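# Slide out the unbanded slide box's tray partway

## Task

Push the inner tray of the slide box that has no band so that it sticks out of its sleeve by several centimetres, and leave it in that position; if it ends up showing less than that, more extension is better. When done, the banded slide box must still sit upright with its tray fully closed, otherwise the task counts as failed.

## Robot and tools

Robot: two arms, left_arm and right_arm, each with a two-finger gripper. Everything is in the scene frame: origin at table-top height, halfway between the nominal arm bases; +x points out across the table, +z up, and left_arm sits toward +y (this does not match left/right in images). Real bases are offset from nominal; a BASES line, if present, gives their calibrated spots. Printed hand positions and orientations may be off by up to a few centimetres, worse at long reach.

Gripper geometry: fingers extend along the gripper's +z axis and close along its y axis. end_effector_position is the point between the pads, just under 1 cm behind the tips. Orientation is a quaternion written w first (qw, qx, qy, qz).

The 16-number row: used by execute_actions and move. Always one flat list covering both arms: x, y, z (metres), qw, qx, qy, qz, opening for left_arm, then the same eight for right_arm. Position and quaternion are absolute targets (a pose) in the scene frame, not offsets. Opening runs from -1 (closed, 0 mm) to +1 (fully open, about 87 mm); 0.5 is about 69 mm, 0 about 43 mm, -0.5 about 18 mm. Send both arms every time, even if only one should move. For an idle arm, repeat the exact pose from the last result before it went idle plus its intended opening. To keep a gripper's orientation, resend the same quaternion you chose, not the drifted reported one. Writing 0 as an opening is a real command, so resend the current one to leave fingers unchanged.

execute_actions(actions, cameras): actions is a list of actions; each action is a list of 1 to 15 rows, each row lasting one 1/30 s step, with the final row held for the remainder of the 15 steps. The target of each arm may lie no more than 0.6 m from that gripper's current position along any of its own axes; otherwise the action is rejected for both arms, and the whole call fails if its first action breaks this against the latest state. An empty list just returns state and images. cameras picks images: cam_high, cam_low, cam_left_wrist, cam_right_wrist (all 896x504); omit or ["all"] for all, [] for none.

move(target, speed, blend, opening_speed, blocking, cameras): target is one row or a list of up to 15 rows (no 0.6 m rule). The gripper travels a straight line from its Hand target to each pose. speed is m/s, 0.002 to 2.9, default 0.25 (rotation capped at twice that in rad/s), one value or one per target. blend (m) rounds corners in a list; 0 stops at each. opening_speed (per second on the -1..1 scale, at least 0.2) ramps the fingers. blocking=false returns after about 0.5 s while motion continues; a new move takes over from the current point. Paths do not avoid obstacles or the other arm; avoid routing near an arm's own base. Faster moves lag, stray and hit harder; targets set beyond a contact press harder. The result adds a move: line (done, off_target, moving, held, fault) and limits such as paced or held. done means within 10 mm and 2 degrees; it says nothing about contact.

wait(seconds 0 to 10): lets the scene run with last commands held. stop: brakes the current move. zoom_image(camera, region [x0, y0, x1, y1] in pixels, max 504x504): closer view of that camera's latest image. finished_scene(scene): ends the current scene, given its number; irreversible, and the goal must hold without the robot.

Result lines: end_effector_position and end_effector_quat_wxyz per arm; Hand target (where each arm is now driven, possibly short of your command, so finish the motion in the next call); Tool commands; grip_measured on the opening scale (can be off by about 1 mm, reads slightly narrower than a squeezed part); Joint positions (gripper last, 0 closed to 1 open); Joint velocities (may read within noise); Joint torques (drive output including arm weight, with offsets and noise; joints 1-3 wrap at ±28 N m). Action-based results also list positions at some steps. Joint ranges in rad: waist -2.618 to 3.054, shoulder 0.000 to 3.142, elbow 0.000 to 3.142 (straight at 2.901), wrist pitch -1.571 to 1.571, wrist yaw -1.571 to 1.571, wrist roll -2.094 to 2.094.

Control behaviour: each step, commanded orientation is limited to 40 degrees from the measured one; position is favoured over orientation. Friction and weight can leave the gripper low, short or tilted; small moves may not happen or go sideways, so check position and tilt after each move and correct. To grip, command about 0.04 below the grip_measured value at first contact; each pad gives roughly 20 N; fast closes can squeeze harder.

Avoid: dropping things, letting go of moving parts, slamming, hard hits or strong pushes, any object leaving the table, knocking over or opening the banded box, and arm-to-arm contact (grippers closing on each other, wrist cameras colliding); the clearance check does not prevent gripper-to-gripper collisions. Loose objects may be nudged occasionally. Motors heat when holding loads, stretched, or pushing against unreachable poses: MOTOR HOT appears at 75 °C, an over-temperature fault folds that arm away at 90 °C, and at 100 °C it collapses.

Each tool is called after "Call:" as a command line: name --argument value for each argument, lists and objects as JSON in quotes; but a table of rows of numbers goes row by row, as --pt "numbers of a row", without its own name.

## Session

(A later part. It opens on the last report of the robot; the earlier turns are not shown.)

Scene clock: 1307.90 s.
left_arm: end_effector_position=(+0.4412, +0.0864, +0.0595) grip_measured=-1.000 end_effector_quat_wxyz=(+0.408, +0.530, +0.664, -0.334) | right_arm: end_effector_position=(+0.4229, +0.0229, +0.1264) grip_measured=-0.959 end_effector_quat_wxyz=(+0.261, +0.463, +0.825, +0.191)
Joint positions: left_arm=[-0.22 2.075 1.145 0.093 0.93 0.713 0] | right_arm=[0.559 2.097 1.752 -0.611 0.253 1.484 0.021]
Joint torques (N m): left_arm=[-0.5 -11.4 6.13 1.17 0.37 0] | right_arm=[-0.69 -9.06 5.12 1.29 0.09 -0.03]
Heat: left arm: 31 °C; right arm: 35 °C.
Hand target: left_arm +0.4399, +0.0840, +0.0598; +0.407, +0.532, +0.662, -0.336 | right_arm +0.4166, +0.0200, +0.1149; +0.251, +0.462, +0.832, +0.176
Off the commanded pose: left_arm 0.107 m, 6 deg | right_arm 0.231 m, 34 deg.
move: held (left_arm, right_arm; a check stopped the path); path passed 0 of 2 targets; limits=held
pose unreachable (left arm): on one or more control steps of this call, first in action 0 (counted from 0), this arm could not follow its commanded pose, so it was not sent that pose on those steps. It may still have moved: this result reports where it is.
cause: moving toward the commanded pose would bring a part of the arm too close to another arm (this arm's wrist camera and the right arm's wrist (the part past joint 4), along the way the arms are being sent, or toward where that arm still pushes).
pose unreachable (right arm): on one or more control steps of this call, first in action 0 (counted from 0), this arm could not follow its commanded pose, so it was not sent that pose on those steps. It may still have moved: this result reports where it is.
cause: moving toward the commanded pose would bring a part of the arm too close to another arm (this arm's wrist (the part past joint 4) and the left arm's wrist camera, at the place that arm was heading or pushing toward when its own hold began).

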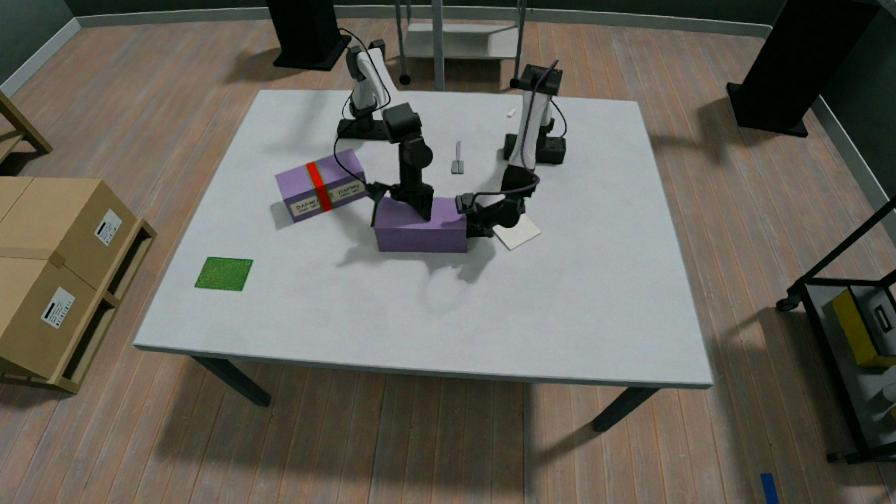

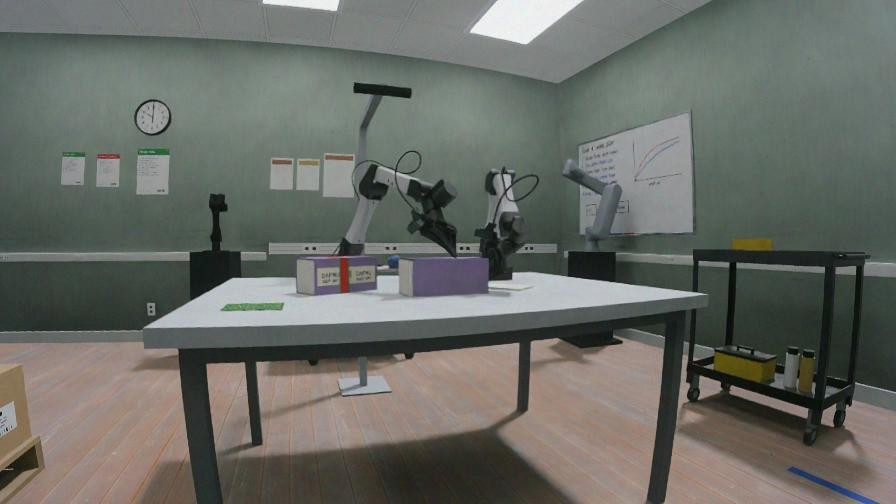

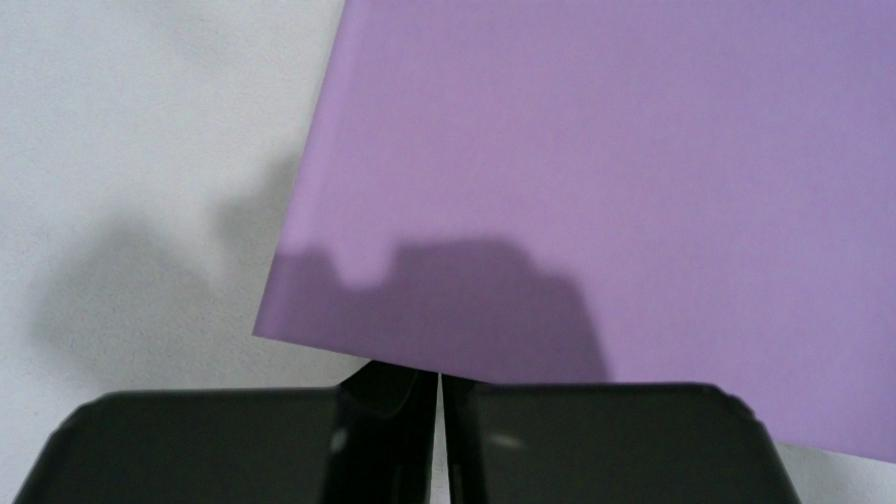

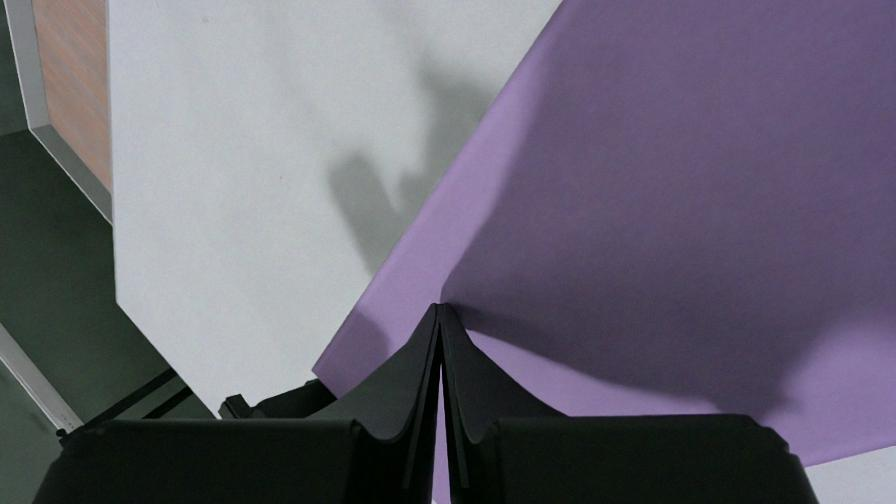

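Call:
move --pt "0.43 0.135 0.06 0.4022 0.5586 0.6314 -0.3558 -1 0.425 0.02 0.17 0.25 0.44 0.85 0.12 -1" --pt "0.43 0.14 0.06 0.1704 0.1681 0.8261 -0.5092 -1 0.435 -0.05 0.17 0.2 0.4 0.87 0.06 -1" --pt "0.43 0.14 0.06 0.1704 0.1681 0.8261 -0.5092 -1 0.40 -0.04 0.0 0.06 0.4 0.9 0.02 -1" --pt "0.43 0.14 0.06 0.1704 0.1681 0.8261 -0.5092 -1 0.33 -0.02 -0.04 0.06 0.4 0.9 0.0 -1" --speed '[0.12,0.12,0.1,0.08]'

Call:
zoom_image --camera "cam_high" --region '[250, 90, 530, 330]'

Scene clock: 1333.00 s.
left_arm: end_effector_position=(+0.4265, +0.1382, +0.0628) grip_measured=-1.000 end_effector_quat_wxyz=(+0.177, +0.174, +0.827, -0.504) | right_arm: end_effector_position=(+0.4444, +0.0006, +0.1142) grip_measured=-0.959 end_effector_quat_wxyz=(+0.232, +0.439, +0.848, +0.188)
Joint positions: left_arm=[-0.039 2.203 1.346 -0.317 1.087 0.103 0] | right_arm=[0.469 2.173 1.844 -0.651 0.141 1.365 0.021]
Joint torques (N m): left_arm=[0.9 -9.39 8.47 0.69 0.57 0.05] | right_arm=[2.51 0.34 -3.48 -1.44 -0.34 -0.44]
Heat: left arm: 33 °C; right arm: 40 °C.
Hand target: left_arm +0.4299, +0.1401, +0.0600; +0.171, +0.168, +0.827, -0.509 | right_arm +0.3365, -0.0244, -0.0052; +0.067, +0.409, +0.910, +0.007
Off the commanded pose: left_arm 0.005 m, 1 deg | right_arm 0.193 m, 30 deg.
move: off_target (right_arm)

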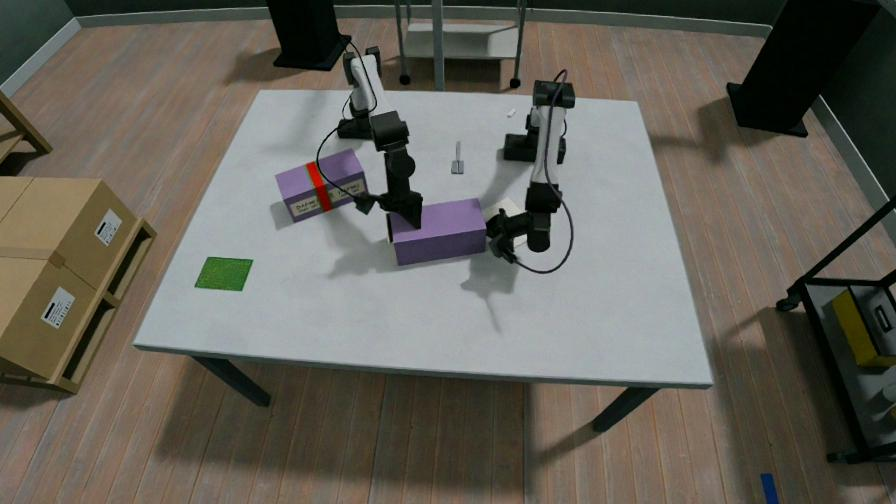

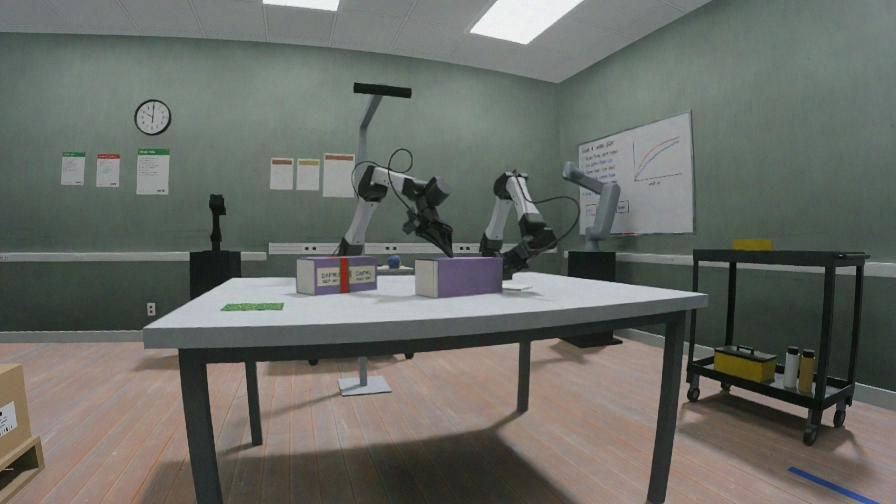

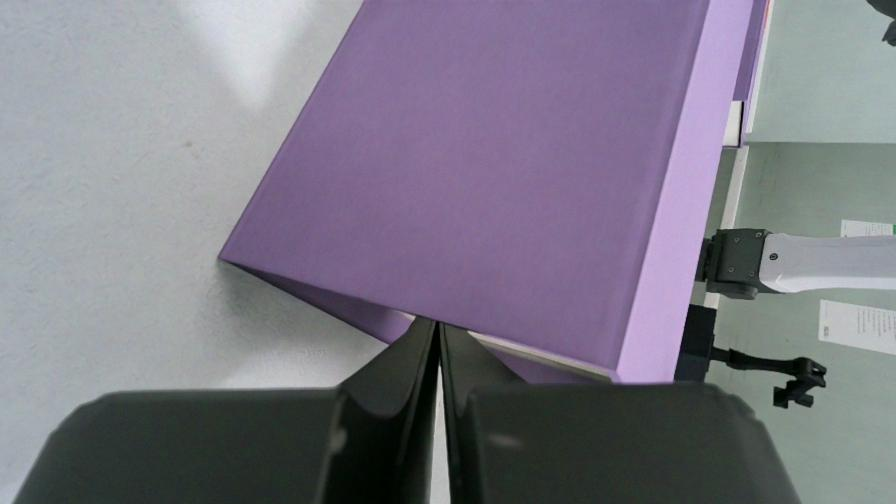

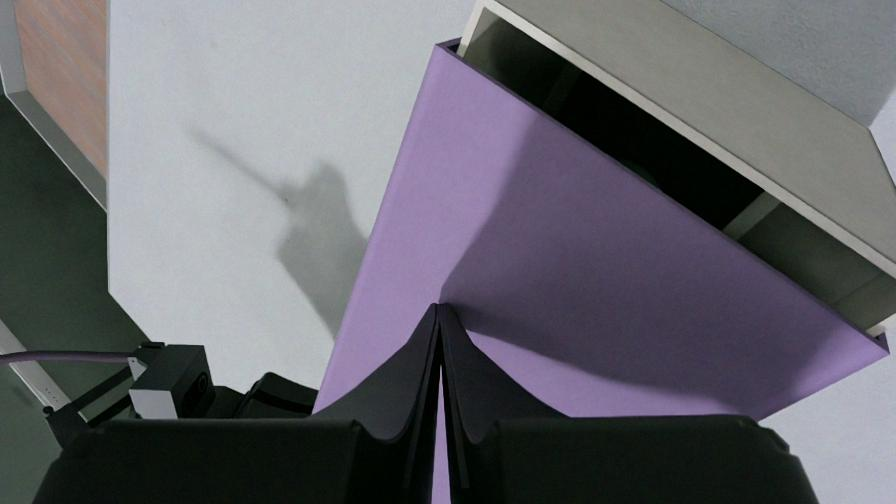

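Scaled by 1.800 (camera's finer frame: 1280x720).

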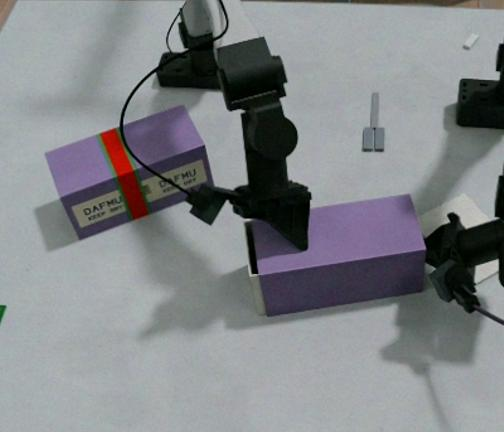

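Call:
move --pt "0.453 0.07 0.057 0.1704 0.1681 0.8261 -0.5092 -1 0.33 -0.02 -0.04 0.06 0.4 0.9 0.0 -1" --pt "0.462 0.045 0.057 0.1704 0.1681 0.8261 -0.5092 -1 0.33 0.02 -0.05 0.06 0.4 0.9 0.0 -1" --speed 0.04

Call:
zoom_image --camera "cam_high" --region '[250, 90, 530, 330]'

Scene clock: 1348.00 s.
left_arm: end_effector_position=(+0.4685, +0.0888, +0.0585) grip_measured=-1.000 end_effector_quat_wxyz=(+0.178, +0.124, +0.844, -0.490) | right_arm: end_effector_position=(+0.4517, +0.0171, +0.1139) grip_measured=-0.959 end_effector_quat_wxyz=(+0.264, +0.464, +0.825, +0.186)
Joint positions: left_arm=[-0.146 2.298 1.469 -0.116 0.972 -0.226 0] | right_arm=[0.521 2.199 1.864 -0.619 0.243 1.452 0.021]
Joint torques (N m): left_arm=[-8.51 -9.95 9.88 1.6 0.64 -0.07] | right_arm=[3.86 1.81 -1.07 -1.65 -1.14 -0.39]
Heat: left arm: 33 °C; right arm: 37 °C.
Hand target: left_arm +0.4581, +0.0478, +0.0580; +0.170, +0.168, +0.827, -0.510 | right_arm +0.3354, +0.0089, -0.0127; +0.076, +0.419, +0.905, +0.016
Off the commanded pose: left_arm 0.044 m, 6 deg | right_arm 0.204 m, 34 deg.
move: off_target (left_arm, right_arm)

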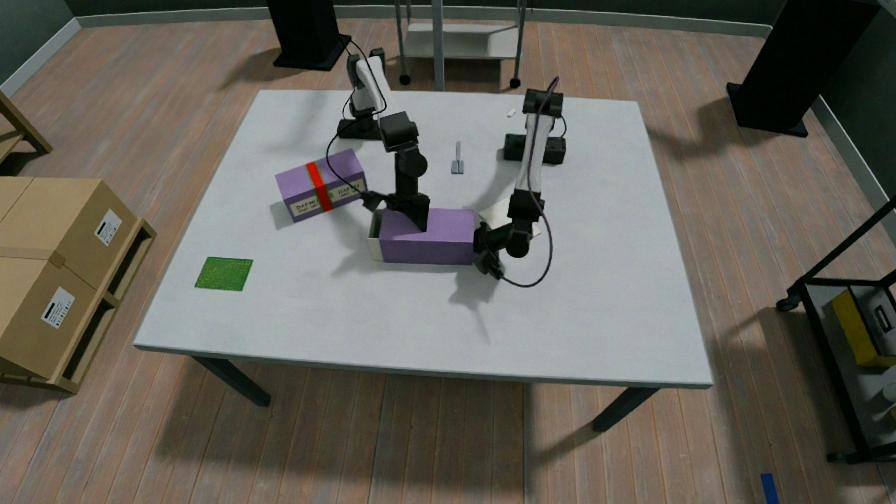

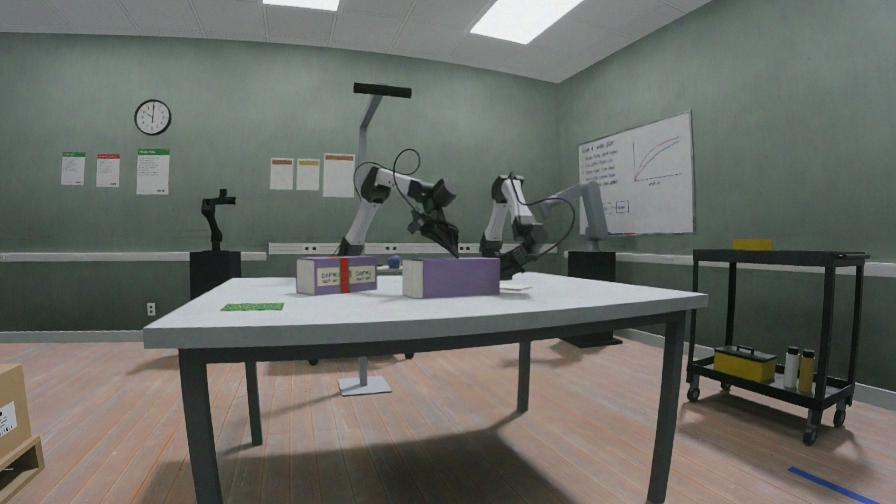

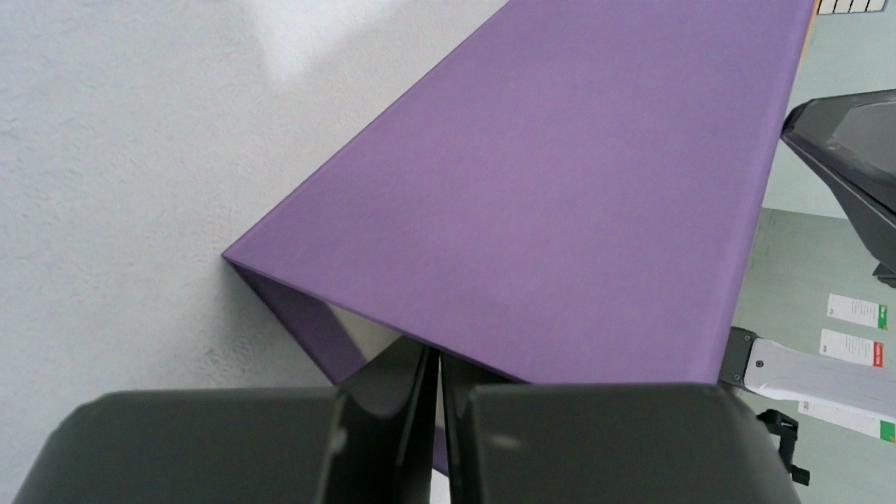

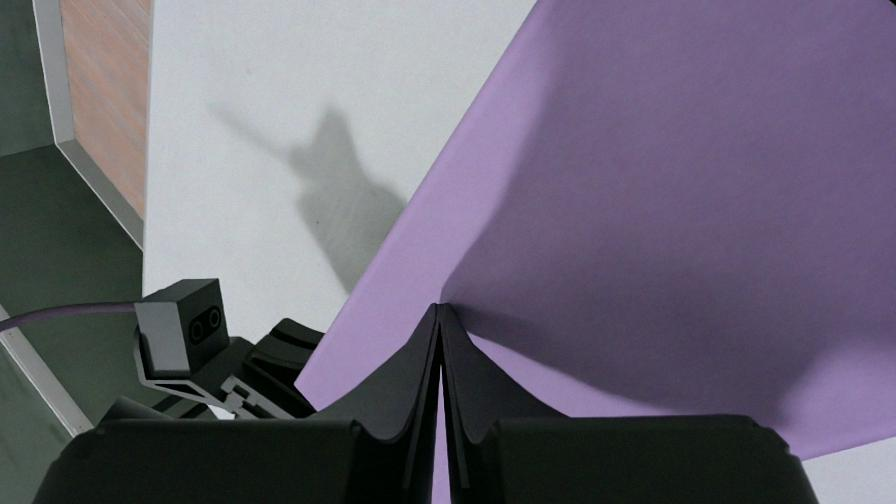

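Scaled by 1.800 (camera's finer frame: 1280x720).

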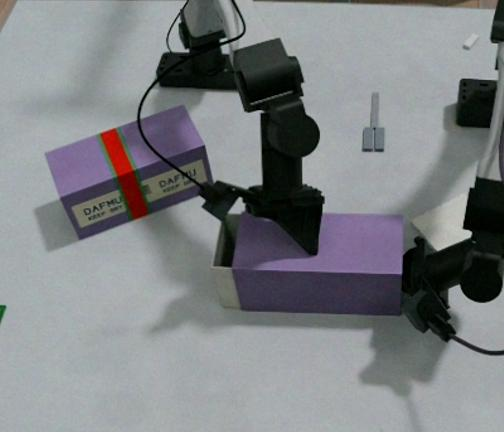

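Call:
move --target '[0.470,-0.005,0.057,0.1704,0.1681,0.8261,-0.5092,-1,0.33,0.03,-0.05,0.06,0.4,0.9,0.0,-1]' --speed 0.04

Call:
zoom_image --camera "cam_high" --region '[250, 90, 530, 330]'

Scene clock: 1357.60 s.
left_arm: end_effector_position=(+0.4853, +0.0463, +0.0578) grip_measured=-1.000 end_effector_quat_wxyz=(+0.188, +0.126, +0.845, -0.485) | right_arm: end_effector_position=(+0.4528, +0.0249, +0.1139) grip_measured=-0.959 end_effector_quat_wxyz=(+0.265, +0.469, +0.822, +0.185)
Joint positions: left_arm=[-0.232 2.361 1.565 -0.041 0.905 -0.336 0] | right_arm=[0.536 2.221 1.9 -0.637 0.256 1.474 0.021]
Joint torques (N m): left_arm=[-9.25 -10.45 9.96 1.65 0.63 -0.24] | right_arm=[4.01 1.62 -1.07 -1.6 -1.24 -0.4]
Heat: left arm: 34 °C; right arm: 36 °C.
Hand target: left_arm +0.4656, -0.0010, +0.0580; +0.169, +0.168, +0.827, -0.509 | right_arm +0.3359, +0.0184, -0.0130; +0.077, +0.420, +0.904, +0.016
Off the commanded pose: left_arm 0.054 m, 6 deg | right_arm 0.205 m, 34 deg.
move: off_target (left_arm, right_arm)

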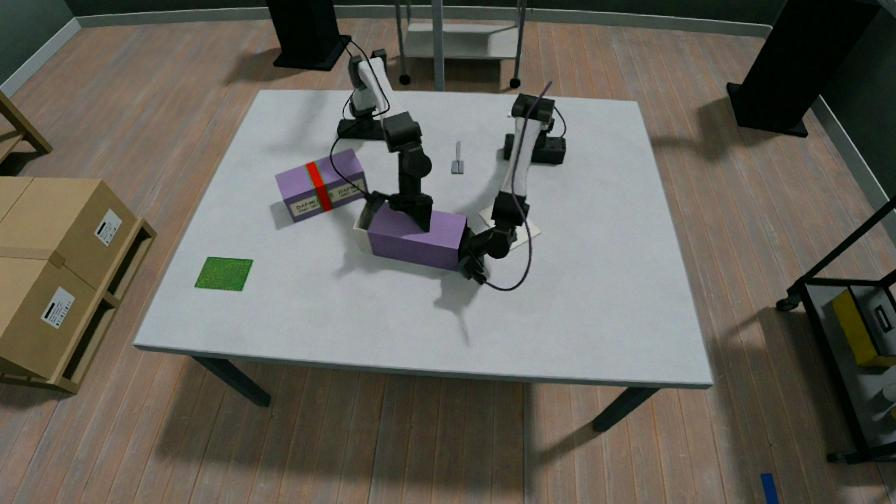

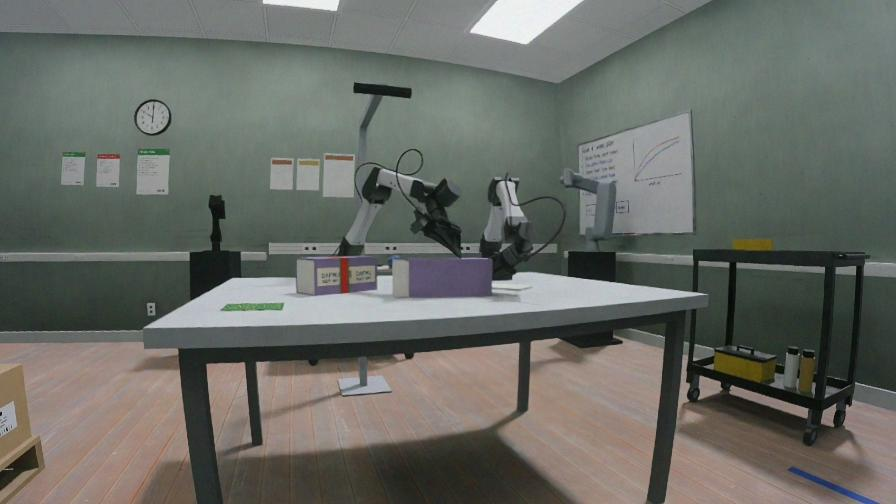

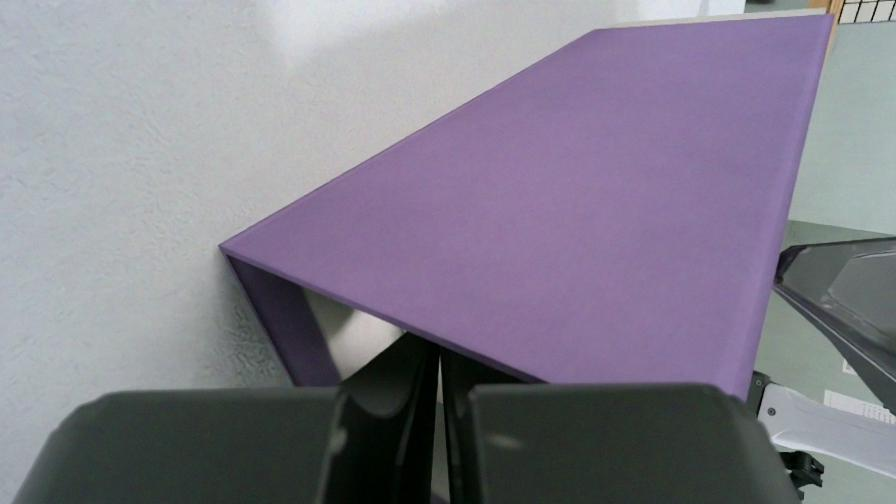

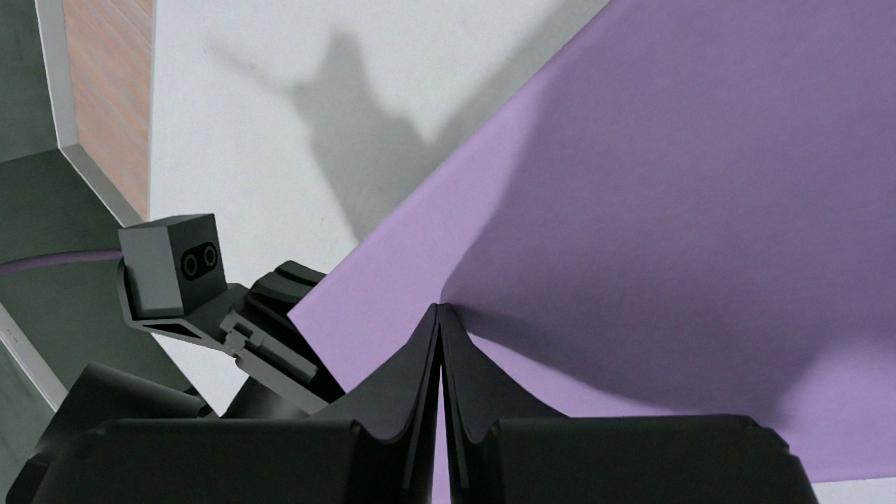

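Scaled by 1.800 (camera's finer frame: 1280x720).

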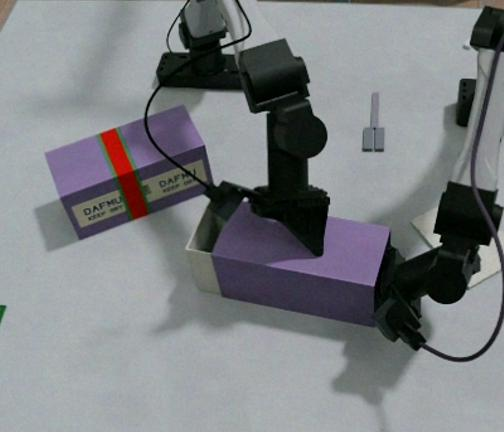

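Call:
move --pt "0.465 0.075 0.057 0.1704 0.1681 0.8261 -0.5092 -1 0.33 0.03 -0.05 0.06 0.4 0.9 0.0 -1" --pt "0.445 0.07 0.057 0.1704 0.1681 0.8261 -0.5092 -1 0.33 0.03 -0.05 0.06 0.4 0.9 0.0 -1" --pt "0.435 -0.04 0.057 0.1704 0.1681 0.8261 -0.5092 -1 0.33 0.05 -0.05 0.06 0.4 0.9 0.0 -1" --speed '[0.06,0.06,0.04]'

Call:
zoom_image --camera "cam_high" --region '[250, 90, 530, 330]'

Scene clock: 1376.13 s.
left_arm: end_effector_position=(+0.4444, +0.0120, +0.0364) grip_measured=-1.000 end_effector_quat_wxyz=(+0.153, +0.092, +0.859, -0.480) | right_arm: end_effector_position=(+0.4533, +0.0575, +0.1139) grip_measured=-0.959 end_effector_quat_wxyz=(+0.247, +0.462, +0.827, +0.203)
Joint positions: left_arm=[-0.33 2.331 1.409 0.109 0.828 -0.494 0] | right_arm=[0.574 2.292 2.013 -0.675 0.227 1.504 0.021]
Joint torques (N m): left_arm=[-9.54 -12.93 10.7 1.92 0.68 0.26] | right_arm=[3.88 0.8 -0.87 -1.76 -0.98 -0.43]
Heat: left arm: 35 °C; right arm: 35 °C.
Hand target: left_arm +0.4301, -0.0361, +0.0581; +0.169, +0.168, +0.826, -0.510 | right_arm +0.3390, +0.0419, -0.0140; +0.076, +0.417, +0.906, +0.019
Off the commanded pose: left_arm 0.057 m, 10 deg | right_arm 0.205 m, 34 deg.
move: off_target (left_arm, right_arm)

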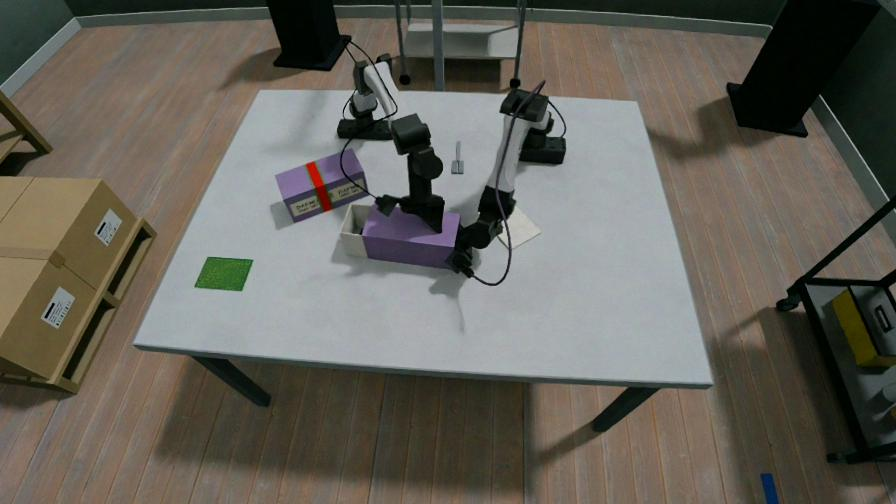

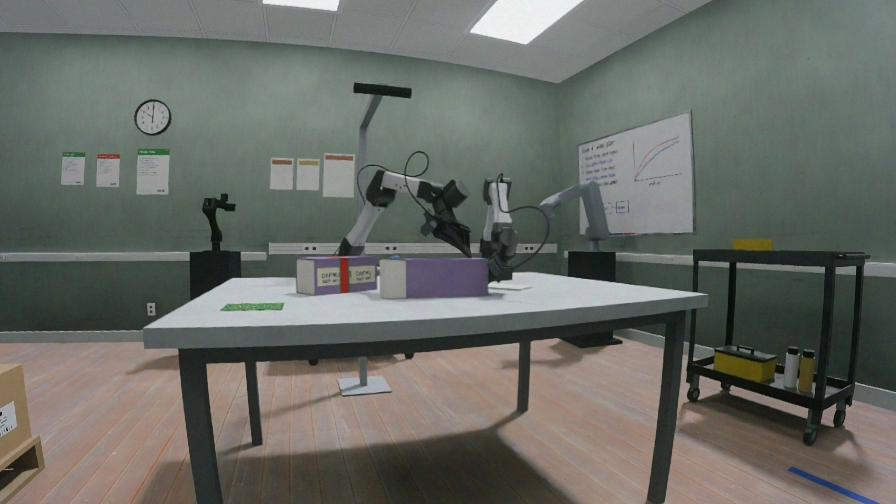

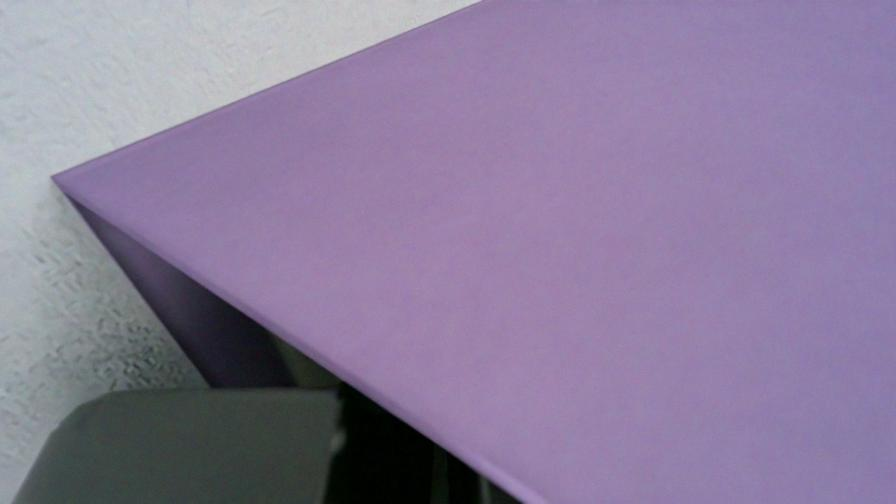

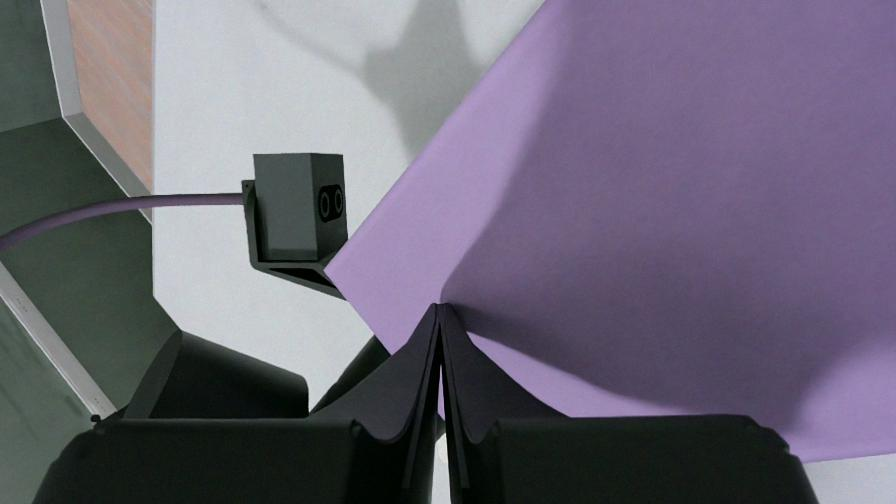

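Scaled by 1.800 (camera's finer frame: 1280x720).

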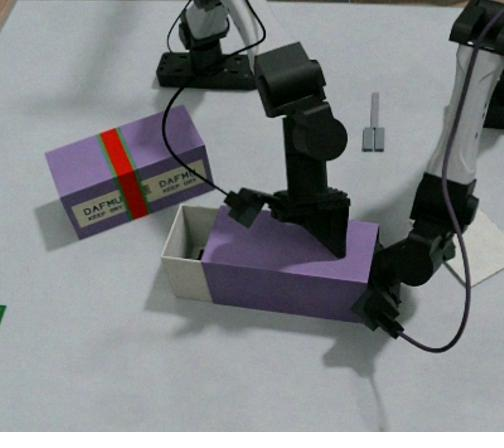

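Call:
move --pt "0.445 0.02 0.05 0.1704 0.1681 0.8261 -0.5092 -1 0.339 0.042 -0.014 0.06 0.4 0.9 0.0 -1" --pt "0.45 0.16 0.055 0.1704 0.1681 0.8261 -0.5092 -1 0.339 0.042 -0.014 0.06 0.4 0.9 0.0 -1" --speed 0.08

Call:
zoom_image --camera "cam_high" --region '[250, 90, 530, 330]'

Scene clock: 1390.23 s.
left_arm: end_effector_position=(+0.4435, +0.1604, +0.0423) grip_measured=-1.000 end_effector_quat_wxyz=(+0.158, +0.157, +0.833, -0.507) | right_arm: end_effector_position=(+0.4452, +0.0619, +0.1181) grip_measured=-0.959 end_effector_quat_wxyz=(+0.216, +0.453, +0.845, +0.187)
Joint positions: left_arm=[0.016 2.331 1.491 -0.466 1.103 0.194 0] | right_arm=[0.574 2.343 2.152 -0.827 0.18 1.49 0.021]
Joint torques (N m): left_arm=[0.12 -14.58 8.24 0.45 0.55 0.08] | right_arm=[2.45 -1.73 0.01 -1.68 -0.65 -0.56]
Heat: left arm: 37 °C; right arm: 34 °C.
Hand target: left_arm +0.4498, +0.1600, +0.0549; +0.171, +0.168, +0.827, -0.509 | right_arm +0.3493, +0.0406, +0.0134; +0.070, +0.413, +0.908, +0.017
Off the commanded pose: left_arm 0.014 m, 2 deg | right_arm 0.171 m, 29 deg.
move: off_target (left_arm, right_arm)

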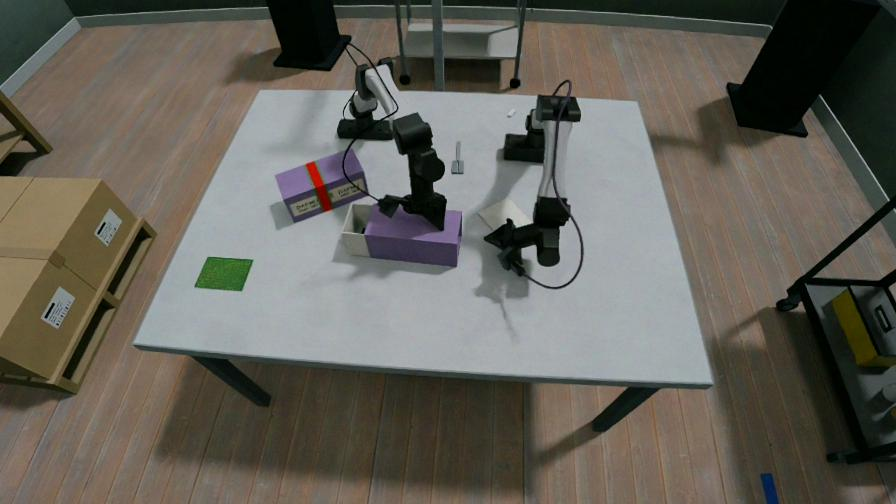

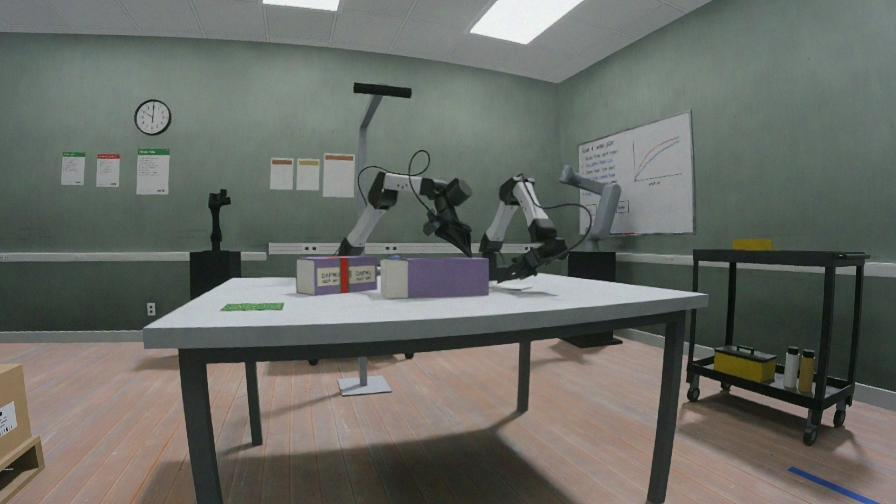

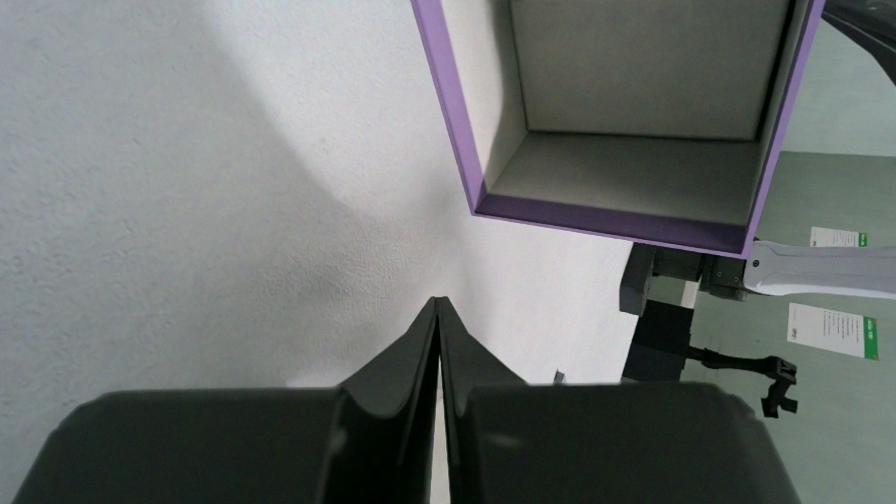

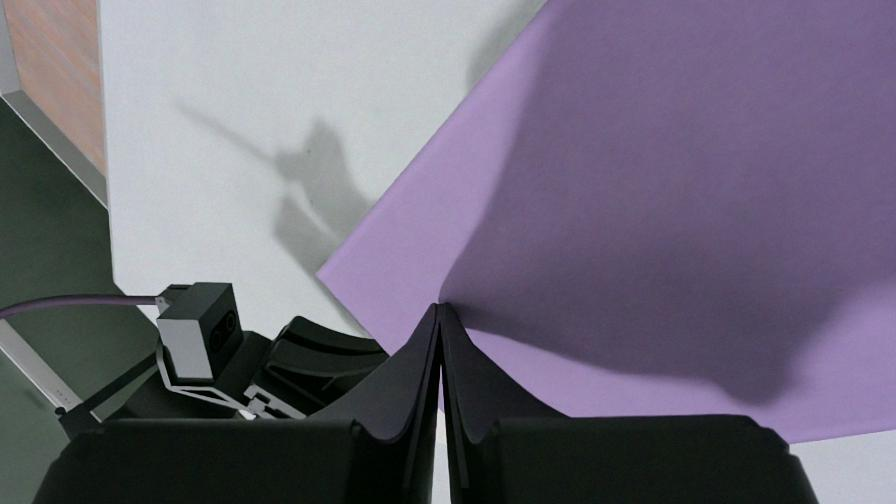

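Scaled by 1.800 (camera's finer frame: 1280x720).

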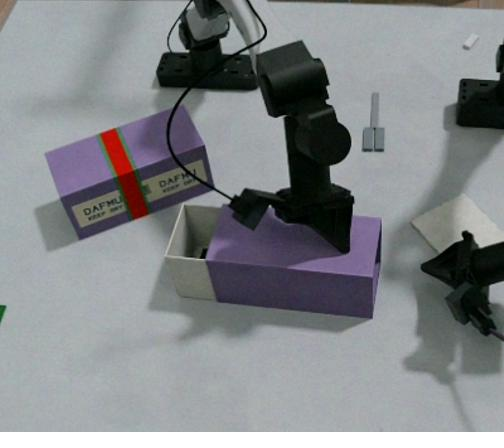

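Call:
move --pt "0.45 0.18 0.06 0.1704 0.1681 0.8261 -0.5092 -1 0.445 0.062 0.15 0.22 0.45 0.845 0.19 -1" --pt "0.42 0.24 0.1 0.1704 0.1681 0.8261 -0.5092 -1 0.43 0.05 0.24 0.22 0.45 0.845 0.19 -1" --speed 0.12

Call:
zoom_image --camera "cam_high" --region '[250, 90, 530, 330]'

Scene clock: 1401.70 s.
left_arm: end_effector_position=(+0.4137, +0.2387, +0.0828) grip_measured=-1.000 end_effector_quat_wxyz=(+0.152, +0.155, +0.831, -0.512) | right_arm: end_effector_position=(+0.4253, +0.0544, +0.2289) grip_measured=-0.959 end_effector_quat_wxyz=(+0.214, +0.448, +0.846, +0.197)
Joint positions: left_arm=[0.21 2.285 1.592 -1.034 1.121 0.645 0] | right_arm=[0.577 2.461 2.829 -1.37 0.168 1.485 0.021]
Joint torques (N m): left_arm=[0.24 -15.54 8.1 -0.15 0.55 0.18] | right_arm=[-1.26 -10.81 8.02 1.37 0.21 -0.06]
Heat: left arm: 39 °C; right arm: 35 °C.
Hand target: left_arm +0.4196, +0.2398, +0.0997; +0.171, +0.168, +0.827, -0.509 | right_arm +0.4294, +0.0497, +0.2395; +0.227, +0.449, +0.840, +0.204
Off the commanded pose: left_arm 0.018 m, 3 deg | right_arm 0.013 m, 1 deg.
elbow stopped short (right arm): the move would have taken joint 3 (elbow) straighter than the controller allows.
move: off_target (left_arm, right_arm)

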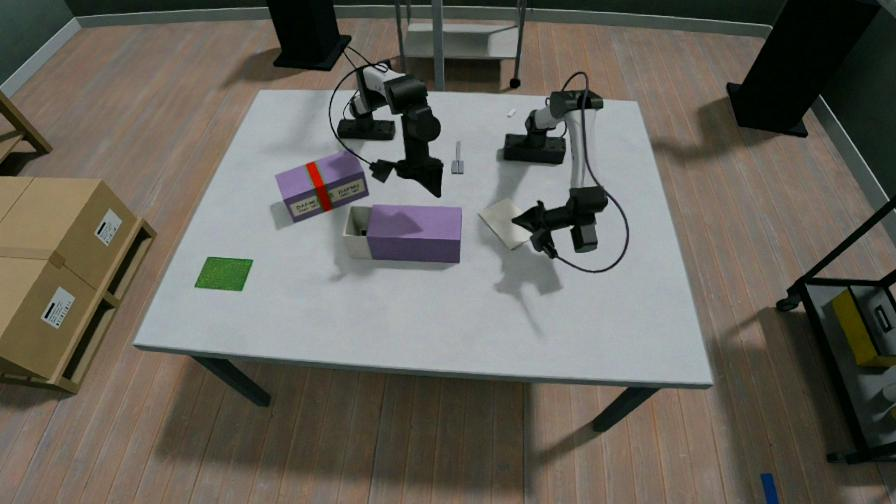

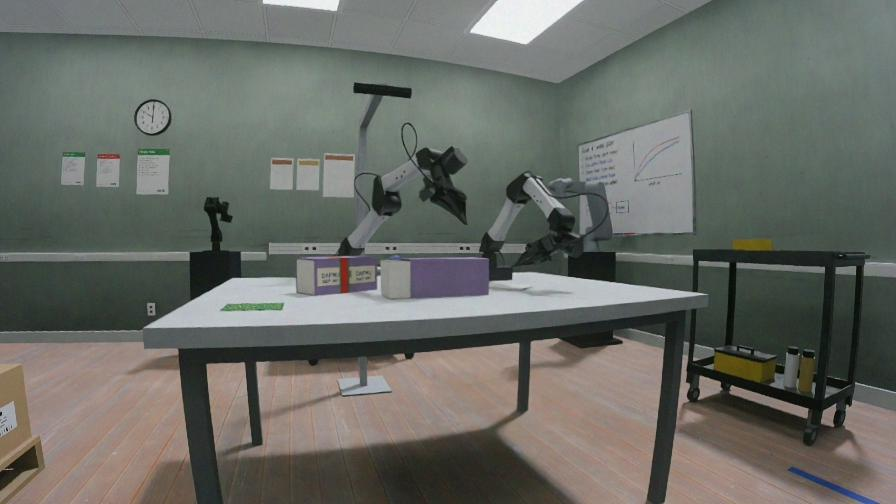

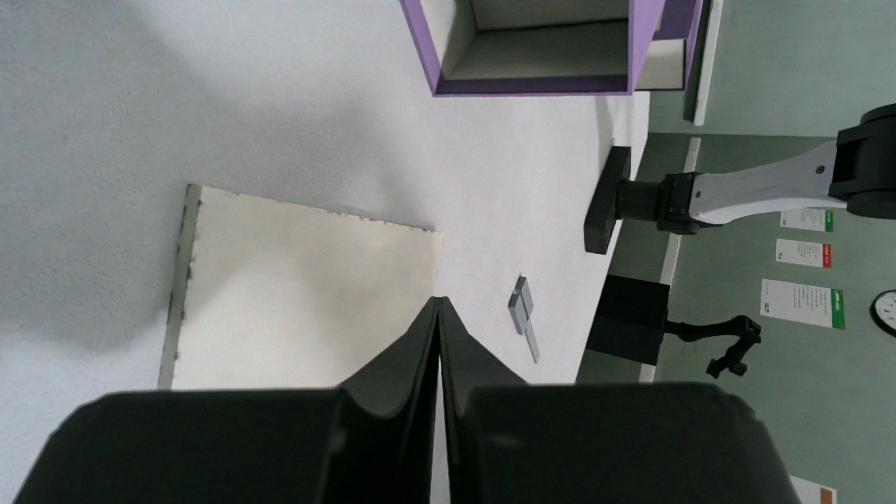

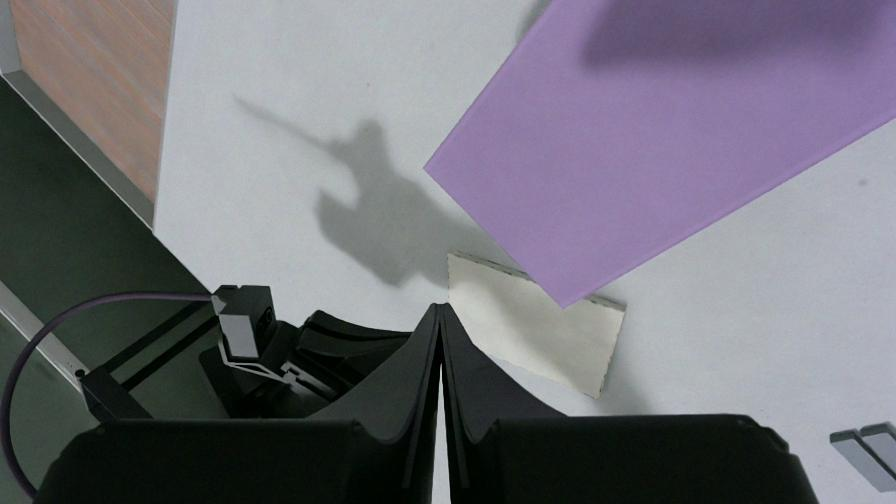

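Scaled by 1.800 (camera's finer frame: 1280x720).

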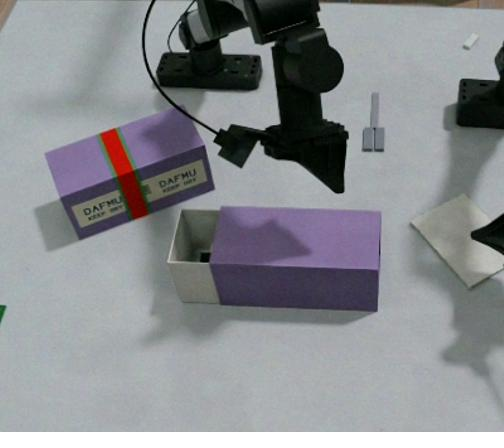

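The tray stands clear of the sleeve and both arms are free of it. The banded box is upright and shut.

Call:
finished_scene --scene 2

The scene is finished: the task was done.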